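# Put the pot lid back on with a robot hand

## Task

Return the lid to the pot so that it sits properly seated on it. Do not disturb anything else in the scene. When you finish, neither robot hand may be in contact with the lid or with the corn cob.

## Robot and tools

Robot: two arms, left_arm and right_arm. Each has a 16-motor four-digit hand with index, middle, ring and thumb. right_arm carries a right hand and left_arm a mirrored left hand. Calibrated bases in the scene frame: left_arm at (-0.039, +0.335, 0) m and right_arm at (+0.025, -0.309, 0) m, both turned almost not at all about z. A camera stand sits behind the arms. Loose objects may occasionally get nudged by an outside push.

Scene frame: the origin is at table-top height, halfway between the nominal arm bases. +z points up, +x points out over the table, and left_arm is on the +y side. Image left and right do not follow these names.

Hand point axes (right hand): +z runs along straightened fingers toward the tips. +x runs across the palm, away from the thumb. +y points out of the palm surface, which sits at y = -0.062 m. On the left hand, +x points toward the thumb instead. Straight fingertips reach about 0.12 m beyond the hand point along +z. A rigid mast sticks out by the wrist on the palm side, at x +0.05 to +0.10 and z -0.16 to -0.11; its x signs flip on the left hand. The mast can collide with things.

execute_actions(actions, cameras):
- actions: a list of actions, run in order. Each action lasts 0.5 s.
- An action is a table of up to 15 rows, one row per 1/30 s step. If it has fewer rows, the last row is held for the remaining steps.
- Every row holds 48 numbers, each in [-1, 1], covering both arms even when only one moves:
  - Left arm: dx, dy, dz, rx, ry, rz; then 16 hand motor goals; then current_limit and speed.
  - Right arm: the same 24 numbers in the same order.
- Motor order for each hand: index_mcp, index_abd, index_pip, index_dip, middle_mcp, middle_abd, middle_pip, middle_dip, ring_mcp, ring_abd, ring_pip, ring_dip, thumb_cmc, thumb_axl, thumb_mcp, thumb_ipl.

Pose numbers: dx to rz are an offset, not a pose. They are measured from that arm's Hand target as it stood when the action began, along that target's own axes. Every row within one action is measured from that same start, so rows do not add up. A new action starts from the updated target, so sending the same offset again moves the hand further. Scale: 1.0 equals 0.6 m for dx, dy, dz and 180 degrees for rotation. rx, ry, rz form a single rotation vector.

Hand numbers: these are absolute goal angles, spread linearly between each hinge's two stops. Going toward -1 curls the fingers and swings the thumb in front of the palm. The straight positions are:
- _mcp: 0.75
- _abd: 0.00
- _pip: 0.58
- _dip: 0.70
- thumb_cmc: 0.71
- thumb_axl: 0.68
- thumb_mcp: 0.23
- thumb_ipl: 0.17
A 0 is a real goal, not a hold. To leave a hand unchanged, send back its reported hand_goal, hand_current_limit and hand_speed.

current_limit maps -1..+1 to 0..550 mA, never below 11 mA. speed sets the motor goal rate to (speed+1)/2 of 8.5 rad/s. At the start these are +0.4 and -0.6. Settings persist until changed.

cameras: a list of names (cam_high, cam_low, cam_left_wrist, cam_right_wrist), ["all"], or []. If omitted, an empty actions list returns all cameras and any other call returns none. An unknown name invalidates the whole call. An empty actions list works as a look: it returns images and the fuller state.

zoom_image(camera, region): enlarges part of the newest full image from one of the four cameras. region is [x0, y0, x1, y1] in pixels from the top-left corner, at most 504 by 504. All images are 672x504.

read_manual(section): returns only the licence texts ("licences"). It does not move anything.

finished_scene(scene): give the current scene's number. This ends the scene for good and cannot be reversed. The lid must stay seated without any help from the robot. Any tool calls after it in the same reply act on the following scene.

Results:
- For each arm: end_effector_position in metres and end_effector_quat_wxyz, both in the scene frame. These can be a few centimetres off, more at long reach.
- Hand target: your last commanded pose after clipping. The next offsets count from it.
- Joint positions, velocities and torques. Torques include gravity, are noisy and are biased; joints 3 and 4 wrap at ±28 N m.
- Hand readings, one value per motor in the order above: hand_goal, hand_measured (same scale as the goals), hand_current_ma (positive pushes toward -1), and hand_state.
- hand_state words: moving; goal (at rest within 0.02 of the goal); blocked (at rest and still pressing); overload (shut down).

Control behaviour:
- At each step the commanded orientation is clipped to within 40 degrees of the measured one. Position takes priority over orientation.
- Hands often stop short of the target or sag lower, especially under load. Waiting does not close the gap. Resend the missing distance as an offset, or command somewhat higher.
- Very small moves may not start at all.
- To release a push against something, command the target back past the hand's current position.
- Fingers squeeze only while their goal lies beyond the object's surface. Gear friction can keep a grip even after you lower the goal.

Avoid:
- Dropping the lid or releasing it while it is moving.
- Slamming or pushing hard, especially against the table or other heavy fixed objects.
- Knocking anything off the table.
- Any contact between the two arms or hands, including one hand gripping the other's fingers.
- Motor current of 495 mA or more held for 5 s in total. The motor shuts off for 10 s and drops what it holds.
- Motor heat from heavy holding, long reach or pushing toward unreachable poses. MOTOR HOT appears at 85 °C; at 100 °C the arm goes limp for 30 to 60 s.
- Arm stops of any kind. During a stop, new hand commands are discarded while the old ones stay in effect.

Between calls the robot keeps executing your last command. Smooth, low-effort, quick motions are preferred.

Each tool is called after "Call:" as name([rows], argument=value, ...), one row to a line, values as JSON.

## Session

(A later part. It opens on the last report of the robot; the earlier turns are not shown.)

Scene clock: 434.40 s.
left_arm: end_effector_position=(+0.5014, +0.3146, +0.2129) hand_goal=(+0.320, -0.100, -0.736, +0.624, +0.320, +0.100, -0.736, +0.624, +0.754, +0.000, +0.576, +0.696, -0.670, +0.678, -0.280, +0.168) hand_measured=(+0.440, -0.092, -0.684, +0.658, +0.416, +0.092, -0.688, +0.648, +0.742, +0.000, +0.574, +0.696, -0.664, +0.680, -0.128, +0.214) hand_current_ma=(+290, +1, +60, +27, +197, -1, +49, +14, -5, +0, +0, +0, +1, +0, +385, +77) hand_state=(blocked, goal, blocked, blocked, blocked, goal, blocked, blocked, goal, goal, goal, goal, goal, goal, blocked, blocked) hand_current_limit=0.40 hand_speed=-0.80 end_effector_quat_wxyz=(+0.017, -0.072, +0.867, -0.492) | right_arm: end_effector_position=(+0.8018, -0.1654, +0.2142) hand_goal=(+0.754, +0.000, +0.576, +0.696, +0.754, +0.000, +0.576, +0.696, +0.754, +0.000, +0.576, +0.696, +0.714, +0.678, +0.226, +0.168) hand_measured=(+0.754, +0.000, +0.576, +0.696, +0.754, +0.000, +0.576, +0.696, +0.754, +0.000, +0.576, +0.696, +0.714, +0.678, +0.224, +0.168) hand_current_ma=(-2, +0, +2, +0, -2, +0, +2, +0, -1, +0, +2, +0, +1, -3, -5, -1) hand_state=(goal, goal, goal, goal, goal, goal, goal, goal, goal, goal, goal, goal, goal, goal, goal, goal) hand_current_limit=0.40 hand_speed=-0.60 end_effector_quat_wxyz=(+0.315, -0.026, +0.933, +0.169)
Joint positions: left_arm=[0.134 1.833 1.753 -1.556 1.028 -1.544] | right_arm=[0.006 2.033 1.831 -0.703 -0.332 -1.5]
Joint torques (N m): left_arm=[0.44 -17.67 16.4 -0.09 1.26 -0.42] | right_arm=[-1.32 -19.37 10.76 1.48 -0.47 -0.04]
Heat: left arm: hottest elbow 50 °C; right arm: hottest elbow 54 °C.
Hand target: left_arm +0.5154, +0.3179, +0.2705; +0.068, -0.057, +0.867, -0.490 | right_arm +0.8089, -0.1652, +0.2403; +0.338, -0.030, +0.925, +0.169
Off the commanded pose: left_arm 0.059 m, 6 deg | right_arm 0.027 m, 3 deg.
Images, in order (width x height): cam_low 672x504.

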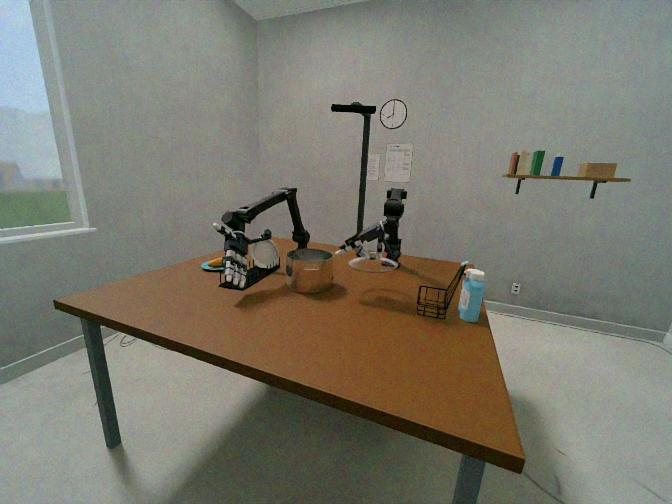

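Call:
execute_actions([
  [[0,-0.0722,-0.0417,0,0,0.013,0.32,-0.1,-0.737,0.623,0.32,0.1,-0.737,0.623,0.754,0,0.576,0.696,-0.671,0.678,-0.28,0.168,0.4,-0.8,0,0,0,0,0,0,0.754,0,0.576,0.696,0.754,0,0.576,0.696,0.754,0,0.576,0.696,0.714,0.678,0.226,0.168,0.4,-0.6]],
  [[0.0073,-0.0473,0.0739,0,0.0166,0.0096,0.32,-0.1,-0.737,0.623,0.32,0.1,-0.737,0.623,0.754,0,0.576,0.696,-0.671,0.678,-0.28,0.168,0.4,-0.8,0,0,0,0,0,0,0.754,0,0.576,0.696,0.754,0,0.576,0.696,0.754,0,0.576,0.696,0.714,0.678,0.226,0.168,0.4,-0.6]],
  [[0.0022,-0.0473,0.0739,0,0.0166,0.0096,0.32,-0.1,-0.737,0.623,0.32,0.1,-0.737,0.623,0.754,0,0.576,0.696,-0.671,0.678,-0.28,0.168,0.4,-0.8,0,0,0,0,0,0,0.754,0,0.576,0.696,0.754,0,0.576,0.696,0.754,0,0.576,0.696,0.714,0.678,0.226,0.168,0.4,-0.6]],
  [[-0.0032,-0.0473,0.0739,0,0.0166,0.0096,0.32,-0.1,-0.737,0.623,0.32,0.1,-0.737,0.623,0.754,0,0.576,0.696,-0.671,0.678,-0.28,0.168,0.4,-0.8,0,0,0,0,0,0,0.754,0,0.576,0.696,0.754,0,0.576,0.696,0.754,0,0.576,0.696,0.714,0.678,0.226,0.168,0.4,-0.6]],
], cameras=["cam_low"])

Call:
zoom_image(camera="cam_low", region=[270, 210, 430, 310])

Scene clock: 473.17 s.
left_arm: end_effector_position=(+0.5049, +0.1601, +0.2812) hand_goal=(+0.320, -0.100, -0.736, +0.624, +0.320, +0.100, -0.736, +0.624, +0.754, +0.000, +0.576, +0.696, -0.670, +0.678, -0.280, +0.168) hand_measured=(+0.440, -0.092, -0.684, +0.658, +0.416, +0.092, -0.686, +0.648, +0.742, +0.000, +0.574, +0.696, -0.664, +0.680, -0.128, +0.214) hand_current_ma=(+290, +2, +60, +27, +193, -1, +53, +16, -5, +0, +0, +0, +1, +0, +385, +77) hand_state=(blocked, goal, blocked, blocked, blocked, goal, blocked, blocked, goal, goal, goal, goal, goal, goal, blocked, blocked) hand_current_limit=0.40 hand_speed=-0.80 end_effector_quat_wxyz=(-0.008, +0.028, +0.877, -0.479) | right_arm: end_effector_position=(+0.8018, -0.1654, +0.2142) hand_goal=(+0.754, +0.000, +0.576, +0.696, +0.754, +0.000, +0.576, +0.696, +0.754, +0.000, +0.576, +0.696, +0.714, +0.678, +0.226, +0.168) hand_measured=(+0.754, +0.000, +0.576, +0.696, +0.754, +0.000, +0.576, +0.696, +0.754, +0.000, +0.576, +0.696, +0.714, +0.678, +0.224, +0.168) hand_current_ma=(-2, +0, +2, +0, -2, +0, +2, +0, -1, +0, +2, +0, +1, -3, -5, -1) hand_state=(goal, goal, goal, goal, goal, goal, goal, goal, goal, goal, goal, goal, goal, goal, goal, goal) hand_current_limit=0.40 hand_speed=-0.60 end_effector_quat_wxyz=(+0.315, -0.026, +0.933, +0.169)
Joint positions: left_arm=[-0.155 1.835 1.946 -1.552 0.993 -1.71] | right_arm=[0.006 2.033 1.831 -0.703 -0.332 -1.5]
Joint torques (N m): left_arm=[0.85 -14.39 18.22 0.43 1.22 -0.36] | right_arm=[-1.32 -19.37 10.77 1.47 -0.47 -0.05]
Heat: left arm: hottest elbow 54 °C; right arm: hottest elbow 54 °C.
Hand target: left_arm +0.5218, +0.1589, +0.3240; +0.032, +0.038, +0.873, -0.486 | right_arm +0.8089, -0.1652, +0.2403; +0.338, -0.030, +0.925, +0.169
Off the commanded pose: left_arm 0.046 m, 5 deg | right_arm 0.027 m, 3 deg.
Images, in order (width x height): cam_low 672x504.

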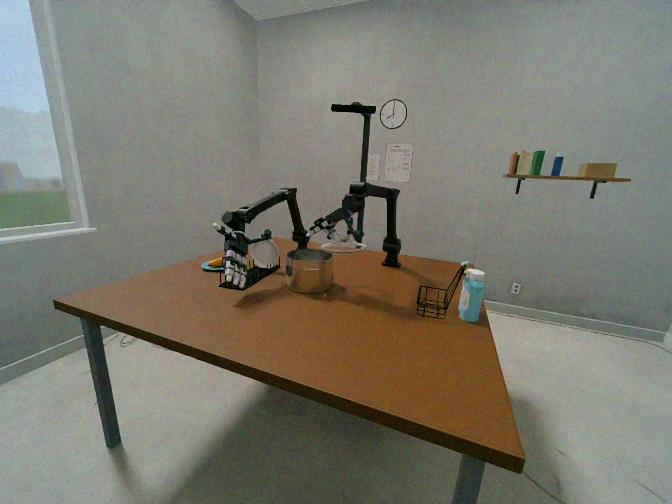

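Scaled by 3.150 from the camera's 672x504 image, which has a finer 960x720 frame.

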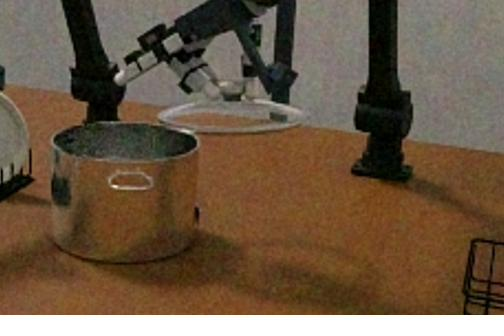

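Call:
execute_actions([
  [[-0.0175,-0.0353,0.0788,0.005,0.0163,0.0095,0.32,-0.1,-0.737,0.623,0.32,0.1,-0.737,0.623,0.754,0,0.576,0.696,-0.671,0.678,-0.28,0.168,0.4,-0.8,0,0,0,0,0,0,0.754,0,0.576,0.696,0.754,0,0.576,0.696,0.754,0,0.576,0.696,0.714,0.678,0.226,0.168,0.4,-0.6]],
  [[-0.0227,-0.0353,0.0788,0.005,0.0163,0.0095,0.32,-0.1,-0.737,0.623,0.32,0.1,-0.737,0.623,0.754,0,0.576,0.696,-0.671,0.678,-0.28,0.168,0.4,-0.8,0,0,0,0,0,0,0.754,0,0.576,0.696,0.754,0,0.576,0.696,0.754,0,0.576,0.696,0.714,0.678,0.226,0.168,0.4,-0.6]],
  [[-0.0275,-0.0353,0.0788,0.005,0.0163,0.0095,0.32,-0.1,-0.737,0.623,0.32,0.1,-0.737,0.623,0.754,0,0.576,0.696,-0.671,0.678,-0.28,0.168,0.4,-0.8,0,0,0,0,0,0,0.754,0,0.576,0.696,0.754,0,0.576,0.696,0.754,0,0.576,0.696,0.714,0.678,0.226,0.168,0.4,-0.6]],
], cameras=["cam_high","cam_low"])

Call:
zoom_image(camera="cam_low", region=[280, 235, 340, 280])

Call:
zoom_image(camera="cam_high", region=[275, 212, 415, 332])

Scene clock: 497.93 s.
left_arm: end_effector_position=(+0.5409, +0.0050, +0.2587) hand_goal=(+0.320, -0.100, -0.736, +0.624, +0.320, +0.100, -0.736, +0.624, +0.754, +0.000, +0.576, +0.696, -0.670, +0.678, -0.280, +0.168) hand_measured=(+0.440, -0.092, -0.682, +0.658, +0.414, +0.092, -0.684, +0.650, +0.742, +0.000, +0.574, +0.696, -0.664, +0.680, -0.128, +0.214) hand_current_ma=(+290, +2, +62, +28, +188, -1, +58, +18, -5, +0, +0, +0, +1, +0, +385, +77) hand_state=(blocked, goal, blocked, blocked, blocked, goal, blocked, blocked, goal, goal, goal, goal, goal, goal, blocked, blocked) hand_current_limit=0.40 hand_speed=-0.80 end_effector_quat_wxyz=(-0.044, +0.105, +0.865, -0.489) | right_arm: end_effector_position=(+0.8018, -0.1654, +0.2142) hand_goal=(+0.754, +0.000, +0.576, +0.696, +0.754, +0.000, +0.576, +0.696, +0.754, +0.000, +0.576, +0.696, +0.714, +0.678, +0.226, +0.168) hand_measured=(+0.754, +0.000, +0.576, +0.696, +0.754, +0.000, +0.576, +0.696, +0.754, +0.000, +0.576, +0.696, +0.714, +0.678, +0.224, +0.168) hand_current_ma=(-2, +0, +2, +0, -2, +0, +2, +0, -1, +0, +2, +0, +1, -3, -5, -1) hand_state=(goal, goal, goal, goal, goal, goal, goal, goal, goal, goal, goal, goal, goal, goal, goal, goal) hand_current_limit=0.40 hand_speed=-0.60 end_effector_quat_wxyz=(+0.315, -0.026, +0.933, +0.169)
Joint positions: left_arm=[-0.38 2.097 2.281 -1.517 1.009 -1.82] | right_arm=[0.006 2.033 1.831 -0.703 -0.332 -1.5]
Joint torques (N m): left_arm=[0.26 -18.9 18.19 -0.13 1.24 -0.32] | right_arm=[-1.38 -19.37 10.76 1.48 -0.46 -0.05]
Heat: left arm: hottest elbow 53 °C; right arm: hottest elbow 54 °C.
Hand target: left_arm +0.5491, +0.0012, +0.3083; -0.014, +0.115, +0.858, -0.500 | right_arm +0.8089, -0.1652, +0.2403; +0.338, -0.030, +0.925, +0.169
Off the commanded pose: left_arm 0.051 m, 4 deg | right_arm 0.027 m, 3 deg.
Images, in order (width x height): cam_high 672x504, cam_low 672x504.

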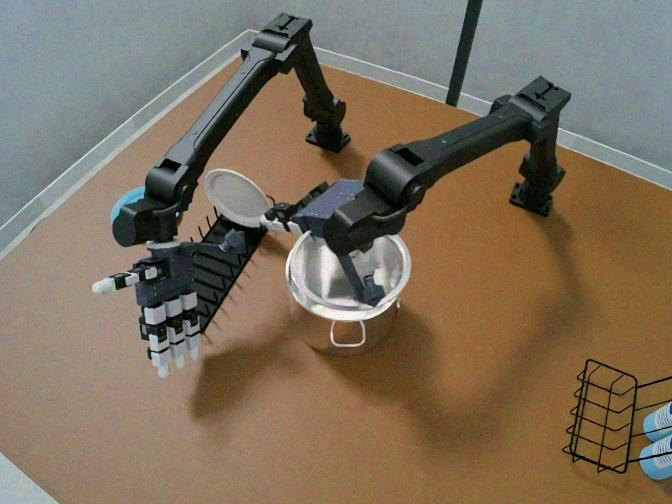

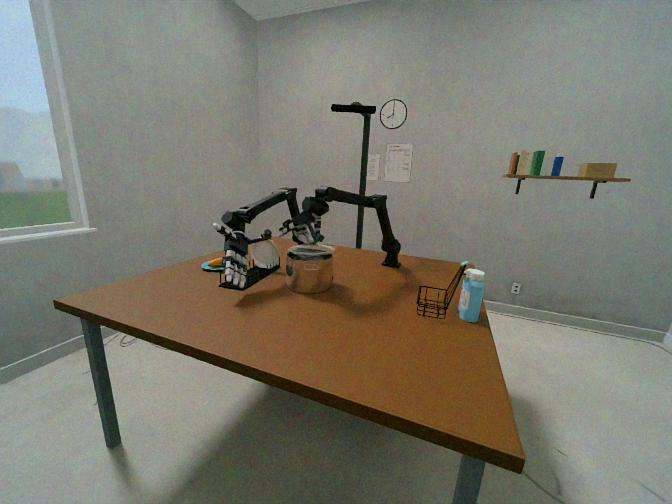

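Scaled by 8.400 from the camera's 672x504 image, which has a finer 960x720 frame.

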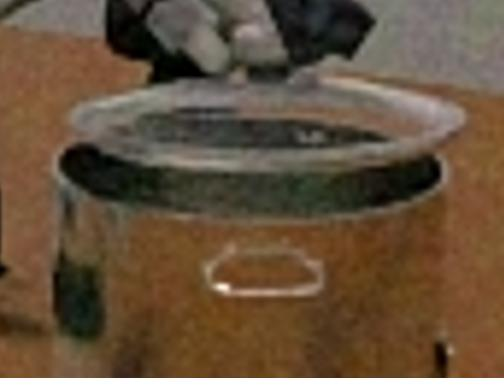

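Scaled by 3.600 from the camera's 672x504 image, which has a finer 960x720 frame.

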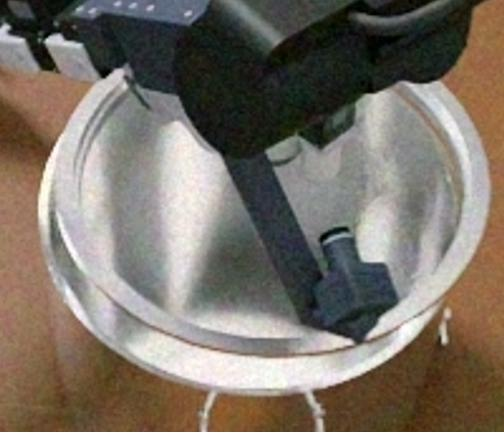

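Call:
execute_actions([
  [[-0.0078,0.0275,0.0073,0,0,0,0.32,-0.1,-0.737,0.623,0.32,0.1,-0.737,0.623,0.754,0,0.576,0.696,-0.671,0.678,-0.28,0.168,0.4,-0.8,0,0,0,0,0,0,0.754,0,0.576,0.696,0.754,0,0.576,0.696,0.754,0,0.576,0.696,0.714,0.678,0.226,0.168,0.4,-0.6]],
], cameras=["cam_high","cam_low"])

Call:
zoom_image(camera="cam_low", region=[280, 235, 340, 280])

Call:
zoom_image(camera="cam_high", region=[275, 212, 415, 332])

Scene clock: 539.20 s.
left_arm: end_effector_position=(+0.5435, +0.0041, +0.2443) hand_goal=(+0.320, -0.100, -0.736, +0.624, +0.320, +0.100, -0.736, +0.624, +0.754, +0.000, +0.576, +0.696, -0.670, +0.678, -0.280, +0.168) hand_measured=(+0.440, -0.092, -0.682, +0.658, +0.414, +0.092, -0.684, +0.650, +0.742, +0.000, +0.574, +0.696, -0.664, +0.680, -0.128, +0.214) hand_current_ma=(+290, +2, +62, +28, +188, -1, +58, +18, -5, +0, +0, +0, +1, +0, +385, +77) hand_state=(blocked, goal, blocked, blocked, blocked, goal, blocked, blocked, goal, goal, goal, goal, goal, goal, blocked, blocked) hand_current_limit=0.40 hand_speed=-0.80 end_effector_quat_wxyz=(-0.054, +0.099, +0.866, -0.487) | right_arm: end_effector_position=(+0.8018, -0.1654, +0.2142) hand_goal=(+0.754, +0.000, +0.576, +0.696, +0.754, +0.000, +0.576, +0.696, +0.754, +0.000, +0.576, +0.696, +0.714, +0.678, +0.226, +0.168) hand_measured=(+0.754, +0.000, +0.576, +0.696, +0.754, +0.000, +0.576, +0.696, +0.754, +0.000, +0.576, +0.696, +0.714, +0.678, +0.224, +0.168) hand_current_ma=(-2, +0, +2, +0, -2, +0, +2, +0, -1, +0, +2, +0, +1, -3, -5, -1) hand_state=(goal, goal, goal, goal, goal, goal, goal, goal, goal, goal, goal, goal, goal, goal, goal, goal) hand_current_limit=0.40 hand_speed=-0.60 end_effector_quat_wxyz=(+0.315, -0.026, +0.933, +0.169)
Joint positions: left_arm=[-0.38 2.12 2.281 -1.517 1.009 -1.82] | right_arm=[0.006 2.033 1.831 -0.703 -0.332 -1.5]
Joint torques (N m): left_arm=[0.97 -19.31 17.66 -0.03 1.26 -0.11] | right_arm=[-1.38 -19.43 10.76 1.48 -0.47 -0.05]
Heat: left arm: hottest elbow 57 °C; right arm: hottest elbow 54 °C.
Hand target: left_arm +0.5560, +0.0043, +0.2925; -0.014, +0.115, +0.858, -0.500 | right_arm +0.8089, -0.1652, +0.2403; +0.338, -0.030, +0.925, +0.169
Off the commanded pose: left_arm 0.050 m, 5 deg | right_arm 0.027 m, 3 deg.
Images, in order (width x height): cam_high 672x504, cam_low 672x504.

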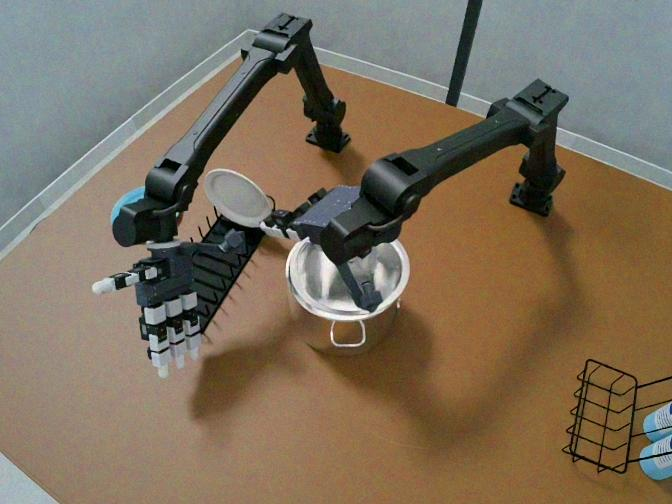

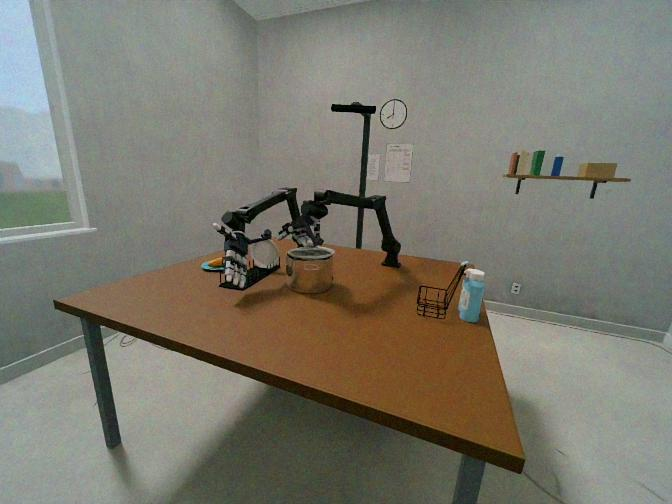

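Scaled by 8.400 from the camera's 672x504 image, which has a finer 960x720 frame.

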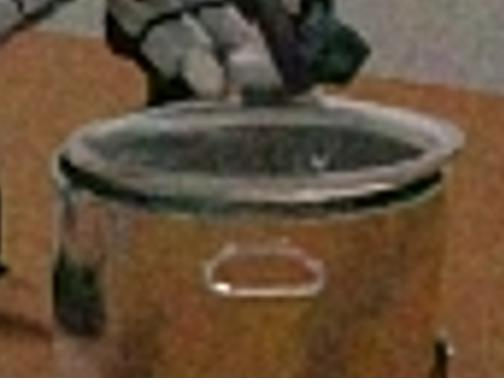

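Scaled by 3.600 from the camera's 672x504 image, which has a finer 960x720 frame.

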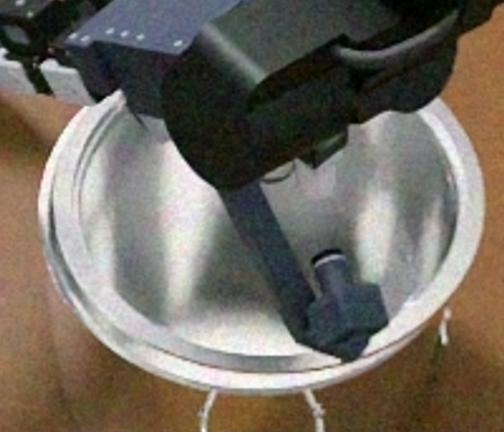

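Call:
execute_actions([
  [[-0.0175,0.002,0.0033,0,0,0,0.32,-0.1,-0.737,0.623,0.32,0.1,-0.737,0.623,0.754,0,0.576,0.696,-0.671,0.678,-0.28,0.168,0.4,-0.8,0,0,0,0,0,0,0.754,0,0.576,0.696,0.754,0,0.576,0.696,0.754,0,0.576,0.696,0.714,0.678,0.226,0.168,0.4,-0.6]],
], cameras=["cam_high","cam_low"])

Call:
zoom_image(camera="cam_low", region=[280, 235, 340, 280])

Call:
zoom_image(camera="cam_high", region=[275, 212, 415, 332])

Scene clock: 555.83 s.
left_arm: end_effector_position=(+0.5539, +0.0002, +0.2434) hand_goal=(+0.320, -0.100, -0.736, +0.624, +0.320, +0.100, -0.736, +0.624, +0.754, +0.000, +0.576, +0.696, -0.670, +0.678, -0.280, +0.168) hand_measured=(+0.440, -0.092, -0.682, +0.658, +0.414, +0.092, -0.684, +0.650, +0.742, +0.000, +0.574, +0.696, -0.664, +0.680, -0.128, +0.214) hand_current_ma=(+290, +2, +62, +28, +188, -1, +58, +18, -5, +0, +0, +0, +1, +0, +385, +77) hand_state=(blocked, goal, blocked, blocked, blocked, goal, blocked, blocked, goal, goal, goal, goal, goal, goal, blocked, blocked) hand_current_limit=0.40 hand_speed=-0.80 end_effector_quat_wxyz=(-0.050, +0.101, +0.866, -0.487) | right_arm: end_effector_position=(+0.8018, -0.1654, +0.2142) hand_goal=(+0.754, +0.000, +0.576, +0.696, +0.754, +0.000, +0.576, +0.696, +0.754, +0.000, +0.576, +0.696, +0.714, +0.678, +0.226, +0.168) hand_measured=(+0.754, +0.000, +0.576, +0.696, +0.754, +0.000, +0.576, +0.696, +0.754, +0.000, +0.576, +0.696, +0.714, +0.678, +0.224, +0.168) hand_current_ma=(-2, +0, +2, +0, -2, +0, +2, +0, -1, +0, +2, +0, +1, -3, -5, -1) hand_state=(goal, goal, goal, goal, goal, goal, goal, goal, goal, goal, goal, goal, goal, goal, goal, goal) hand_current_limit=0.40 hand_speed=-0.60 end_effector_quat_wxyz=(+0.315, -0.026, +0.933, +0.169)
Joint positions: left_arm=[-0.38 2.158 2.344 -1.534 1.009 -1.82] | right_arm=[0.006 2.033 1.831 -0.703 -0.332 -1.5]
Joint torques (N m): left_arm=[1.2 -19.08 18.25 -0.14 1.27 -0.13] | right_arm=[-1.32 -19.43 10.76 1.47 -0.47 -0.05]
Heat: left arm: hottest elbow 58 °C; right arm: hottest elbow 55 °C.
Hand target: left_arm +0.5663, +0.0009, +0.2914; -0.014, +0.115, +0.858, -0.500 | right_arm +0.8089, -0.1652, +0.2403; +0.338, -0.030, +0.925, +0.169
Off the commanded pose: left_arm 0.050 m, 5 deg | right_arm 0.027 m, 3 deg.
Images, in order (width x height): cam_high 672x504, cam_low 672x504.

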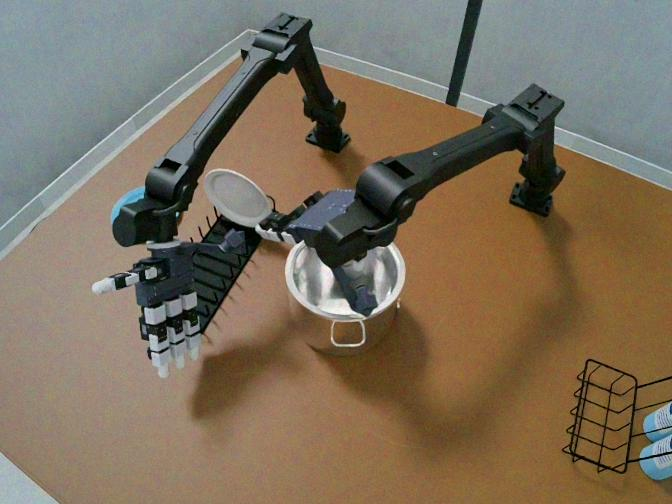

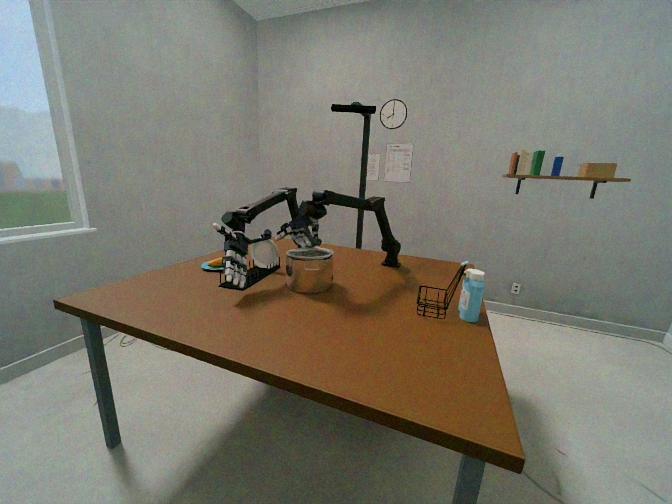

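Scaled by 8.400 from the camera's 672x504 image, which has a finer 960x720 frame.

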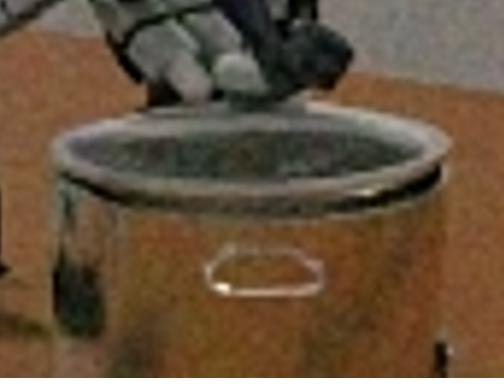

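Scaled by 3.600 from the camera's 672x504 image, which has a finer 960x720 frame.

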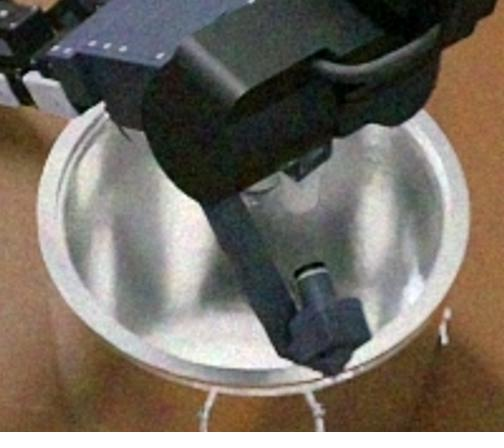

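Call:
execute_actions([
  [[-0.0027,0.0227,0.0012,0,0,0,0.32,-0.1,-0.737,0.623,0.32,0.1,-0.737,0.623,0.754,0,0.576,0.696,-0.671,0.678,-0.28,0.168,0.4,-0.8,0,0,0,0,0,0,0.754,0,0.576,0.696,0.754,0,0.576,0.696,0.754,0,0.576,0.696,0.714,0.678,0.226,0.168,0.4,-0.6]],
], cameras=["cam_high","cam_low"])

Call:
zoom_image(camera="cam_low", region=[280, 235, 340, 280])

Call:
zoom_image(camera="cam_high", region=[275, 212, 415, 332])

Scene clock: 574.73 s.
left_arm: end_effector_position=(+0.5568, +0.0033, +0.2388) hand_goal=(+0.320, -0.100, -0.736, +0.624, +0.320, +0.100, -0.736, +0.624, +0.754, +0.000, +0.576, +0.696, -0.670, +0.678, -0.280, +0.168) hand_measured=(+0.440, -0.092, -0.682, +0.658, +0.414, +0.092, -0.684, +0.650, +0.742, +0.000, +0.574, +0.696, -0.664, +0.680, -0.128, +0.214) hand_current_ma=(+290, +2, +62, +28, +188, -1, +58, +18, -5, +0, +0, +0, +1, +0, +385, +77) hand_state=(blocked, goal, blocked, blocked, blocked, goal, blocked, blocked, goal, goal, goal, goal, goal, goal, blocked, blocked) hand_current_limit=0.40 hand_speed=-0.80 end_effector_quat_wxyz=(-0.052, +0.098, +0.866, -0.488) | right_arm: end_effector_position=(+0.8018, -0.1654, +0.2142) hand_goal=(+0.754, +0.000, +0.576, +0.696, +0.754, +0.000, +0.576, +0.696, +0.754, +0.000, +0.576, +0.696, +0.714, +0.678, +0.226, +0.168) hand_measured=(+0.754, +0.000, +0.576, +0.696, +0.754, +0.000, +0.576, +0.696, +0.754, +0.000, +0.576, +0.696, +0.714, +0.678, +0.224, +0.168) hand_current_ma=(-2, +0, +2, +0, -2, +0, +2, +0, -1, +0, +2, +0, +1, -3, -5, -1) hand_state=(goal, goal, goal, goal, goal, goal, goal, goal, goal, goal, goal, goal, goal, goal, goal, goal) hand_current_limit=0.40 hand_speed=-0.60 end_effector_quat_wxyz=(+0.315, -0.026, +0.933, +0.169)
Joint positions: left_arm=[-0.374 2.165 2.344 -1.534 1.011 -1.817] | right_arm=[0.006 2.033 1.831 -0.703 -0.332 -1.5]
Joint torques (N m): left_arm=[1.44 -18.84 16.66 -0.06 1.31 0.04] | right_arm=[-1.32 -19.43 10.76 1.48 -0.47 -0.05]
Heat: left arm: hottest elbow 57 °C; right arm: hottest elbow 55 °C.
Hand target: left_arm +0.5702, +0.0063, +0.2795; -0.014, +0.115, +0.858, -0.500 | right_arm +0.8089, -0.1652, +0.2403; +0.338, -0.030, +0.925, +0.169
Off the commanded pose: left_arm 0.043 m, 5 deg | right_arm 0.027 m, 3 deg.
Images, in order (width x height): cam_high 672x504, cam_low 672x504.

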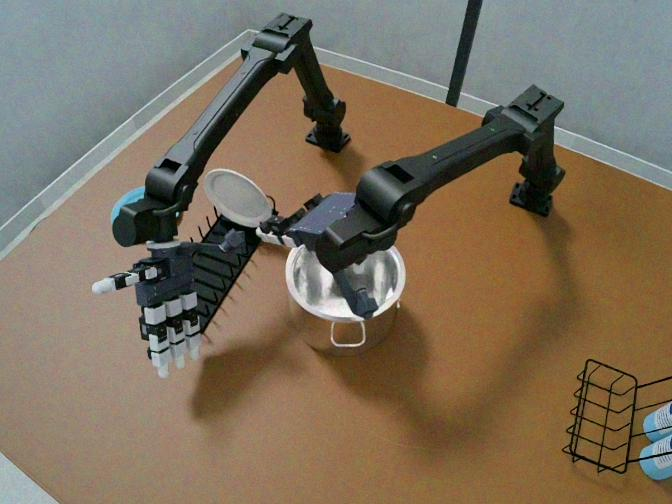

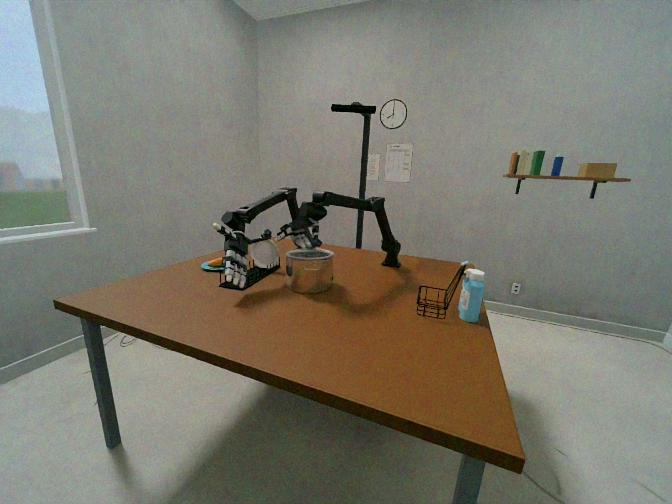

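Scaled by 8.400 from the camera's 672x504 image, which has a finer 960x720 frame.

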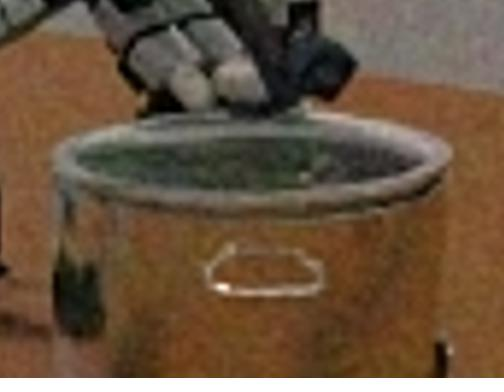

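Scaled by 3.600 from the camera's 672x504 image, which has a finer 960x720 frame.

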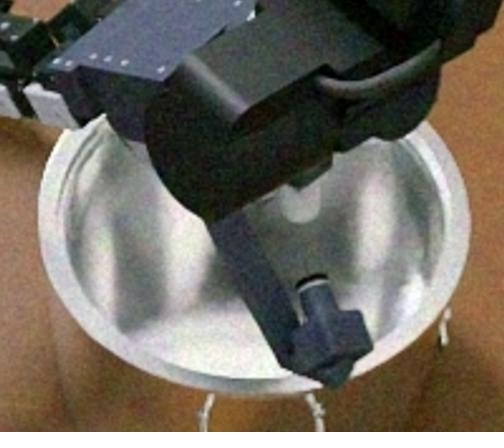

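Call:
execute_actions([
  [[0.0057,0.018,0.0077,0,0,0,0.32,-0.1,-0.737,0.623,0.32,0.1,-0.737,0.623,0.754,0,0.576,0.696,-0.671,0.678,-0.28,0.168,0.4,-0.8,0,0,0,0,0,0,0.754,0,0.576,0.696,0.754,0,0.576,0.696,0.754,0,0.576,0.696,0.714,0.678,0.226,0.168,0.4,-0.6]],
], cameras=["cam_high","cam_low"])

Call:
zoom_image(camera="cam_low", region=[280, 235, 340, 280])

Call:
zoom_image(camera="cam_high", region=[275, 212, 415, 332])

Scene clock: 587.07 s.
left_arm: end_effector_position=(+0.5575, +0.0027, +0.2390) hand_goal=(+0.320, -0.100, -0.736, +0.624, +0.320, +0.100, -0.736, +0.624, +0.754, +0.000, +0.576, +0.696, -0.670, +0.678, -0.280, +0.168) hand_measured=(+0.440, -0.092, -0.682, +0.658, +0.414, +0.092, -0.684, +0.650, +0.742, +0.000, +0.574, +0.696, -0.662, +0.680, -0.128, +0.214) hand_current_ma=(+290, +2, +62, +28, +187, -1, +58, +18, -5, +0, +0, +0, +2, +0, +385, +77) hand_state=(blocked, goal, blocked, blocked, blocked, goal, blocked, blocked, goal, goal, goal, goal, goal, goal, blocked, blocked) hand_current_limit=0.40 hand_speed=-0.80 end_effector_quat_wxyz=(-0.050, +0.099, +0.865, -0.489) | right_arm: end_effector_position=(+0.8018, -0.1654, +0.2142) hand_goal=(+0.754, +0.000, +0.576, +0.696, +0.754, +0.000, +0.576, +0.696, +0.754, +0.000, +0.576, +0.696, +0.714, +0.678, +0.226, +0.168) hand_measured=(+0.754, +0.000, +0.576, +0.696, +0.754, +0.000, +0.576, +0.696, +0.754, +0.000, +0.576, +0.696, +0.714, +0.678, +0.224, +0.168) hand_current_ma=(-2, +0, +2, +0, -2, +0, +2, +0, -1, +0, +2, +0, +1, -3, -5, -1) hand_state=(goal, goal, goal, goal, goal, goal, goal, goal, goal, goal, goal, goal, goal, goal, goal, goal) hand_current_limit=0.40 hand_speed=-0.60 end_effector_quat_wxyz=(+0.315, -0.026, +0.933, +0.169)
Joint positions: left_arm=[-0.374 2.165 2.344 -1.53 1.013 -1.816] | right_arm=[0.006 2.033 1.831 -0.703 -0.332 -1.5]
Joint torques (N m): left_arm=[1.79 -20.6 11.92 1.09 1.24 0.1] | right_arm=[-1.32 -19.43 10.77 1.48 -0.47 -0.05]
Heat: left arm: hottest elbow 56 °C; right arm: hottest elbow 55 °C.
Hand target: left_arm +0.5682, +0.0082, +0.2675; -0.014, +0.115, +0.858, -0.500 | right_arm +0.8089, -0.1652, +0.2403; +0.338, -0.030, +0.925, +0.169
Off the commanded pose: left_arm 0.031 m, 5 deg | right_arm 0.027 m, 3 deg.
Images, in order (width x height): cam_high 672x504, cam_low 672x504.

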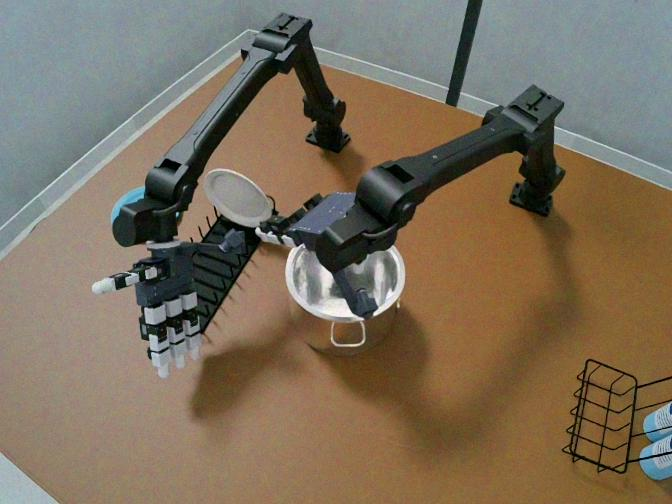

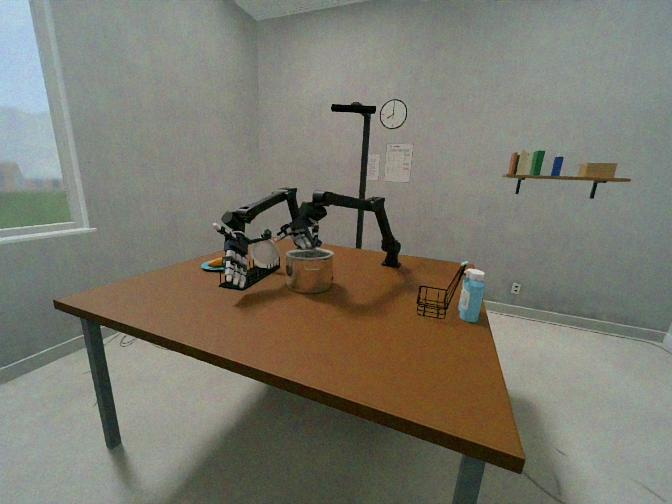

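Scaled by 8.400 from the camera's 672x504 image, which has a finer 960x720 frame.

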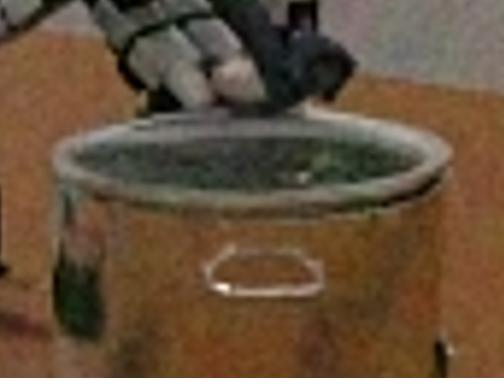

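Scaled by 3.600 from the camera's 672x504 image, which has a finer 960x720 frame.

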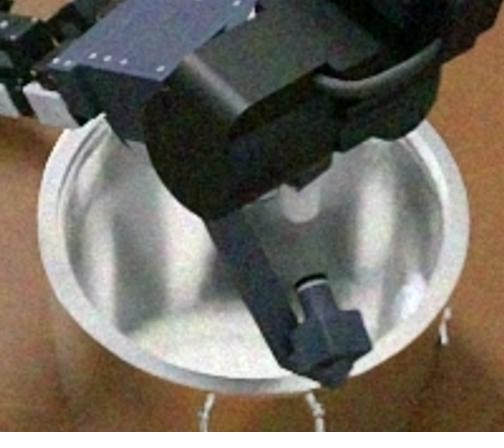

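Call:
execute_actions([
  [[0.003,0.0155,0.005,0,0,0,0.32,-0.1,-0.737,0.623,0.32,0.1,-0.737,0.623,0.754,0,0.576,0.696,-0.671,0.678,-0.28,0.168,0.4,-0.8,0,0,0,0,0,0,0.754,0,0.576,0.696,0.754,0,0.576,0.696,0.754,0,0.576,0.696,0.714,0.678,0.226,0.168,0.4,-0.6]],
], cameras=["cam_high","cam_low"])

Call:
zoom_image(camera="cam_low", region=[280, 235, 340, 280])

Call:
zoom_image(camera="cam_high", region=[275, 212, 415, 332])

Scene clock: 596.73 s.
left_arm: end_effector_position=(+0.5572, +0.0025, +0.2339) hand_goal=(+0.320, -0.100, -0.736, +0.624, +0.320, +0.100, -0.736, +0.624, +0.754, +0.000, +0.576, +0.696, -0.670, +0.678, -0.280, +0.168) hand_measured=(+0.438, -0.090, -0.682, +0.658, +0.406, +0.092, -0.688, +0.646, +0.740, +0.000, +0.574, +0.696, -0.658, +0.682, -0.128, +0.214) hand_current_ma=(+280, +2, +62, +28, +162, -1, +49, +13, -6, +0, +0, +0, +5, +1, +385, +77) hand_state=(blocked, goal, blocked, blocked, blocked, goal, blocked, blocked, goal, goal, goal, goal, goal, goal, blocked, blocked) hand_current_limit=0.40 hand_speed=-0.80 end_effector_quat_wxyz=(-0.050, +0.099, +0.863, -0.493) | right_arm: end_effector_position=(+0.8018, -0.1654, +0.2142) hand_goal=(+0.754, +0.000, +0.576, +0.696, +0.754, +0.000, +0.576, +0.696, +0.754, +0.000, +0.576, +0.696, +0.714, +0.678, +0.226, +0.168) hand_measured=(+0.754, +0.000, +0.576, +0.696, +0.754, +0.000, +0.576, +0.696, +0.754, +0.000, +0.576, +0.696, +0.714, +0.678, +0.224, +0.168) hand_current_ma=(-2, +0, +2, +0, -2, +0, +2, +0, -1, +0, +2, +0, +1, -3, -5, -1) hand_state=(goal, goal, goal, goal, goal, goal, goal, goal, goal, goal, goal, goal, goal, goal, goal, goal) hand_current_limit=0.40 hand_speed=-0.60 end_effector_quat_wxyz=(+0.315, -0.026, +0.933, +0.169)
Joint positions: left_arm=[-0.373 2.158 2.315 -1.506 1.021 -1.816] | right_arm=[0.006 2.033 1.831 -0.703 -0.332 -1.5]
Joint torques (N m): left_arm=[1.79 -20.48 10.74 1.2 0.92 0.18] | right_arm=[-1.32 -19.37 10.76 1.48 -0.47 -0.05]
Heat: left arm: hottest elbow 55 °C; right arm: hottest elbow 55 °C.
Hand target: left_arm +0.5677, +0.0104, +0.2580; -0.014, +0.115, +0.858, -0.500 | right_arm +0.8089, -0.1652, +0.2403; +0.338, -0.030, +0.925, +0.169
Off the commanded pose: left_arm 0.027 m, 5 deg | right_arm 0.027 m, 3 deg.
Images, in order (width x height): cam_high 672x504, cam_low 672x504.

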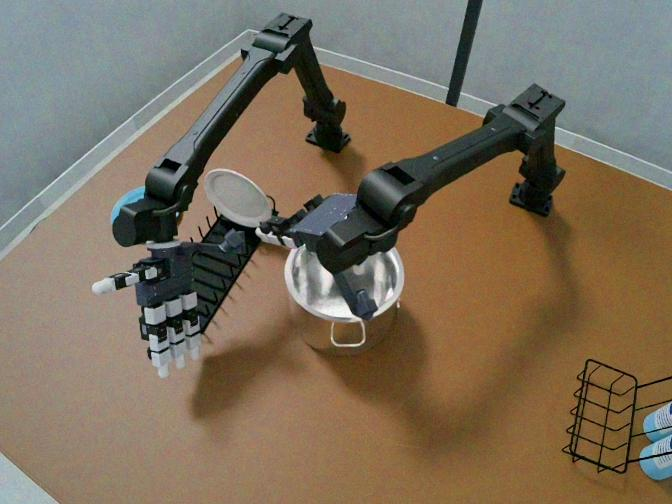

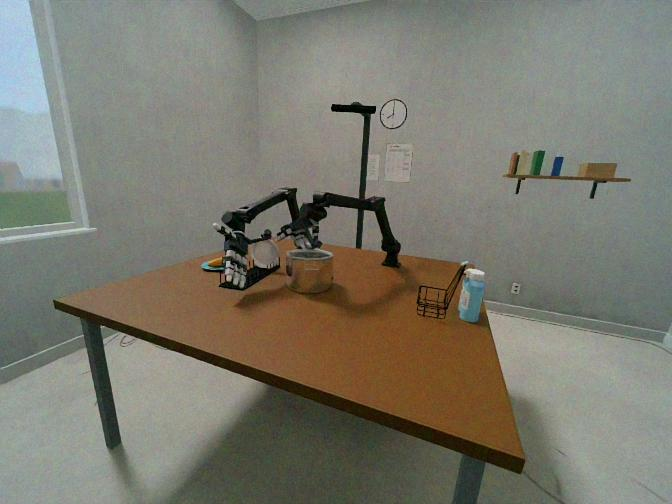

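Scaled by 8.400 from the camera's 672x504 image, which has a finer 960x720 frame.

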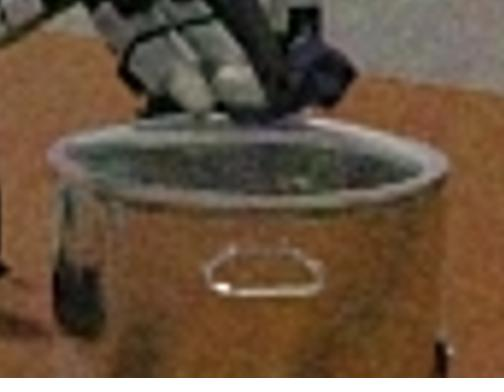

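Scaled by 3.600 from the camera's 672x504 image, which has a finer 960x720 frame.

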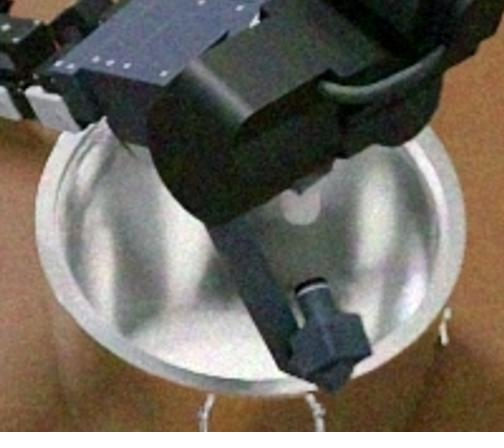

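Call:
execute_actions([
  [[0.002,0.015,-0.003,0,0,0,0.32,-0.1,-0.737,0.623,0.32,0.1,-0.737,0.623,0.754,0,0.576,0.696,-0.671,0.678,-0.28,0.168,0.4,-0.8,0,0,0,0,0,0,0.754,0,0.576,0.696,0.754,0,0.576,0.696,0.754,0,0.576,0.696,0.714,0.678,0.226,0.168,0.4,-0.6]],
], cameras=["cam_high","cam_low"])

Call:
zoom_image(camera="cam_low", region=[280, 235, 340, 280])

Call:
zoom_image(camera="cam_high", region=[275, 212, 415, 332])

Scene clock: 613.60 s.
left_arm: end_effector_position=(+0.5570, +0.0030, +0.2338) hand_goal=(+0.320, -0.100, -0.736, +0.624, +0.320, +0.100, -0.736, +0.624, +0.754, +0.000, +0.576, +0.696, -0.670, +0.678, -0.280, +0.168) hand_measured=(+0.438, -0.090, -0.682, +0.658, +0.406, +0.092, -0.688, +0.646, +0.740, +0.000, +0.574, +0.696, -0.658, +0.682, -0.128, +0.214) hand_current_ma=(+280, +2, +62, +28, +162, -2, +50, +14, -6, +0, +0, +0, +5, +1, +385, +77) hand_state=(blocked, goal, blocked, blocked, blocked, goal, blocked, blocked, goal, goal, goal, goal, goal, goal, blocked, blocked) hand_current_limit=0.40 hand_speed=-0.80 end_effector_quat_wxyz=(-0.046, +0.102, +0.862, -0.495) | right_arm: end_effector_position=(+0.8018, -0.1654, +0.2142) hand_goal=(+0.754, +0.000, +0.576, +0.696, +0.754, +0.000, +0.576, +0.696, +0.754, +0.000, +0.576, +0.696, +0.714, +0.678, +0.226, +0.168) hand_measured=(+0.754, +0.000, +0.576, +0.696, +0.754, +0.000, +0.576, +0.696, +0.754, +0.000, +0.576, +0.696, +0.714, +0.678, +0.224, +0.168) hand_current_ma=(-2, +0, +2, +0, -2, +0, +2, +0, -1, +0, +2, +0, +1, -3, -5, -1) hand_state=(goal, goal, goal, goal, goal, goal, goal, goal, goal, goal, goal, goal, goal, goal, goal, goal) hand_current_limit=0.40 hand_speed=-0.60 end_effector_quat_wxyz=(+0.315, -0.026, +0.933, +0.169)
Joint positions: left_arm=[-0.371 2.146 2.294 -1.488 1.025 -1.815] | right_arm=[0.006 2.033 1.831 -0.703 -0.332 -1.5]
Joint torques (N m): left_arm=[2.43 -19.84 10.18 0.91 0.83 0.29] | right_arm=[-1.32 -19.43 10.76 1.48 -0.47 -0.05]
Heat: left arm: hottest elbow 53 °C; right arm: hottest elbow 55 °C.
Hand target: left_arm +0.5685, +0.0165, +0.2509; -0.014, +0.115, +0.858, -0.500 | right_arm +0.8089, -0.1652, +0.2403; +0.338, -0.030, +0.925, +0.169
Off the commanded pose: left_arm 0.025 m, 4 deg | right_arm 0.027 m, 3 deg.
Images, in order (width x height): cam_high 672x504, cam_low 672x504.

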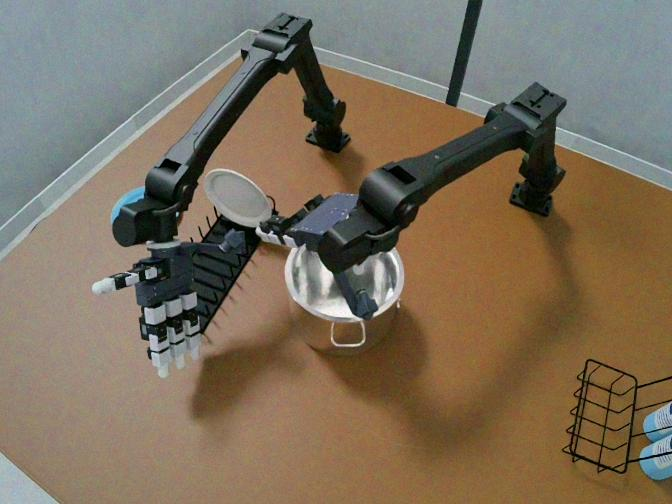

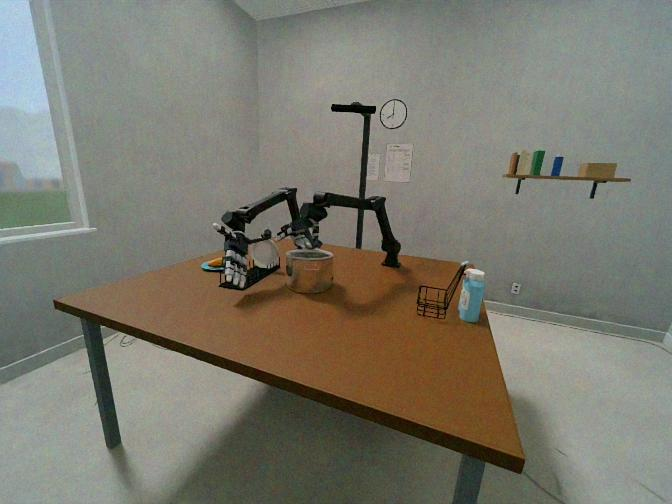

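Scaled by 8.400 from the camera's 672x504 image, which has a finer 960x720 frame.

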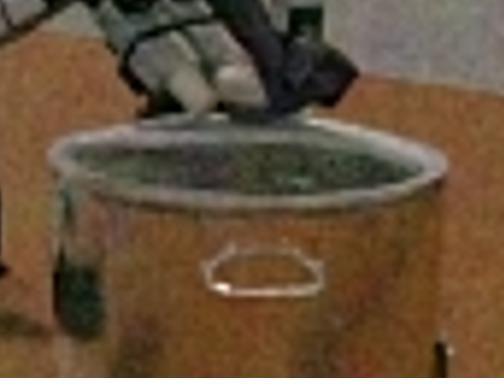

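Scaled by 3.600 from the camera's 672x504 image, which has a finer 960x720 frame.

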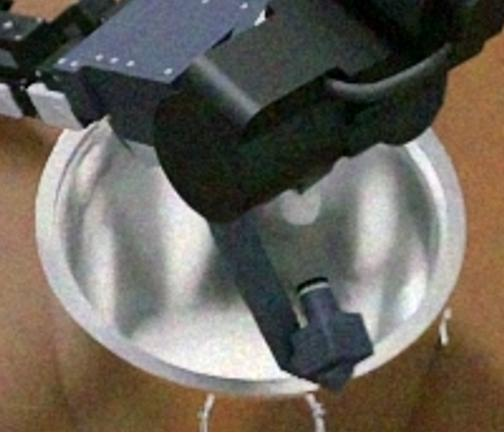

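Call:
execute_actions([
  [[0,0.0025,0.009,0,0,0,0.4,-0.09,-0.7,0.65,0.38,0.09,-0.7,0.64,0.754,0,0.576,0.696,-0.671,0.678,-0.16,0.2,0.4,-0.9,0,0,0,0,0,0,0.754,0,0.576,0.696,0.754,0,0.576,0.696,0.754,0,0.576,0.696,0.714,0.678,0.226,0.168,0.4,-0.6]],
  [[0,0,0,0,0,0,0.48,-0.09,-0.73,0.63,0.47,0.09,-0.73,0.63,0.754,0,0.576,0.696,-0.671,0.678,-0.09,0.168,0.4,-0.9,0,0,0,0,0,0,0.754,0,0.576,0.696,0.754,0,0.576,0.696,0.754,0,0.576,0.696,0.714,0.678,0.226,0.168,0.4,-0.6]],
  [[0,0,0,0,0,0,0.78,-0.09,-0.737,0.623,0.78,0.09,-0.737,0.623,0.754,0,0.576,0.696,-0.671,0.678,0.1,0.168,0.4,-0.8,0,0,0,0,0,0,0.754,0,0.576,0.696,0.754,0,0.576,0.696,0.754,0,0.576,0.696,0.714,0.678,0.226,0.168,0.4,-0.6]],
  [[0,0,0,0,0,0,0.78,-0.09,-0.737,0.623,0.78,0.09,-0.737,0.623,0.754,0,0.576,0.696,-0.671,0.678,0.1,0.168,0.4,-0.8,0,0,0,0,0,0,0.754,0,0.576,0.696,0.754,0,0.576,0.696,0.754,0,0.576,0.696,0.714,0.678,0.226,0.168,0.4,-0.6]],
], cameras=["cam_high","cam_low"])

Call:
zoom_image(camera="cam_low", region=[270, 220, 350, 290])

Scene clock: 636.30 s.
left_arm: end_effector_position=(+0.5608, +0.0057, +0.2313) hand_goal=(+0.780, -0.090, -0.736, +0.624, +0.780, +0.090, -0.736, +0.624, +0.754, +0.000, +0.576, +0.696, -0.670, +0.678, +0.100, +0.168) hand_measured=(+0.766, -0.086, -0.732, +0.628, +0.764, +0.086, -0.730, +0.628, +0.740, +0.000, +0.574, +0.696, -0.666, +0.680, +0.094, +0.170) hand_current_ma=(-7, +0, +1, +1, -8, +0, +1, +0, -6, +0, +0, +0, +1, +0, -2, +0) hand_state=(goal, goal, goal, goal, goal, goal, goal, goal, goal, goal, goal, goal, goal, goal, goal, goal) hand_current_limit=0.40 hand_speed=-0.80 end_effector_quat_wxyz=(-0.038, +0.104, +0.861, -0.496) | right_arm: end_effector_position=(+0.8018, -0.1654, +0.2142) hand_goal=(+0.754, +0.000, +0.576, +0.696, +0.754, +0.000, +0.576, +0.696, +0.754, +0.000, +0.576, +0.696, +0.714, +0.678, +0.226, +0.168) hand_measured=(+0.754, +0.000, +0.576, +0.696, +0.754, +0.000, +0.576, +0.696, +0.754, +0.000, +0.576, +0.696, +0.714, +0.678, +0.224, +0.168) hand_current_ma=(-2, +0, +2, +0, -2, +0, +2, +0, -1, +0, +2, +0, +1, -3, -5, -1) hand_state=(goal, goal, goal, goal, goal, goal, goal, goal, goal, goal, goal, goal, goal, goal, goal, goal) hand_current_limit=0.40 hand_speed=-0.60 end_effector_quat_wxyz=(+0.315, -0.026, +0.933, +0.169)
Joint positions: left_arm=[-0.366 2.139 2.275 -1.462 1.024 -1.812] | right_arm=[0.006 2.033 1.831 -0.703 -0.332 -1.5]
Joint torques (N m): left_arm=[1.38 -19.14 10.62 0.79 0.86 0.17] | right_arm=[-1.32 -19.43 10.77 1.48 -0.46 -0.04]
Heat: left arm: hottest elbow 50 °C; right arm: hottest elbow 55 °C.
Hand target: left_arm +0.5680, +0.0125, +0.2470; -0.014, +0.115, +0.858, -0.500 | right_arm +0.8089, -0.1652, +0.2403; +0.338, -0.030, +0.925, +0.169
Off the commanded pose: left_arm 0.019 m, 3 deg | right_arm 0.027 m, 3 deg.
Images, in order (width x height): cam_high 672x504, cam_low 672x504.

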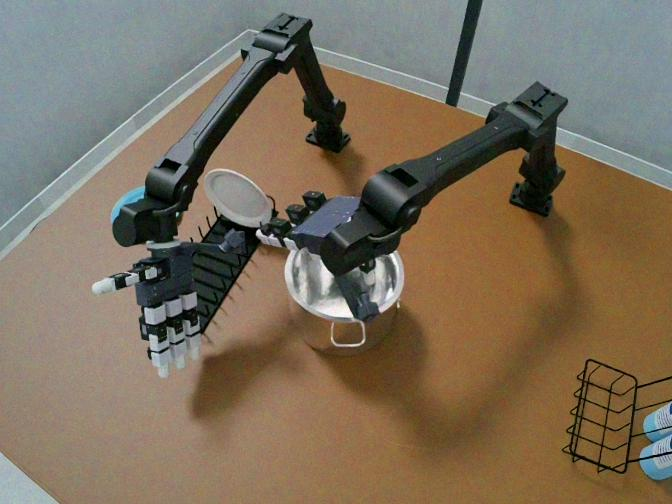

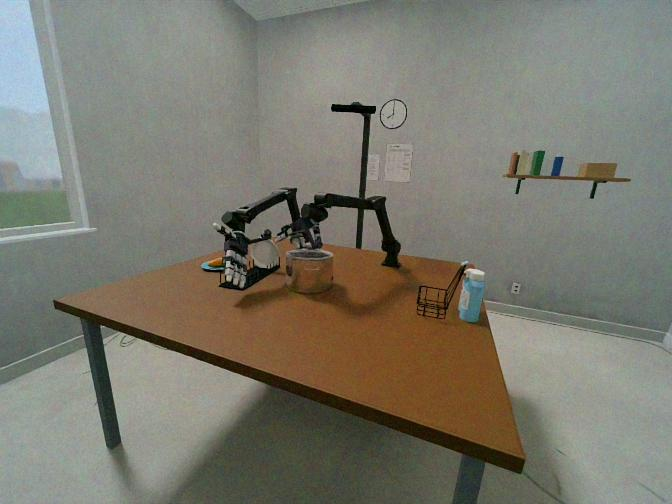

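Scaled by 6.300 from the camera's 672x504 image, which has a finer 960x720 frame.

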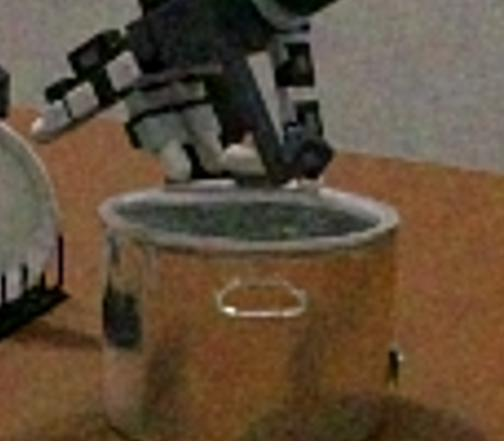

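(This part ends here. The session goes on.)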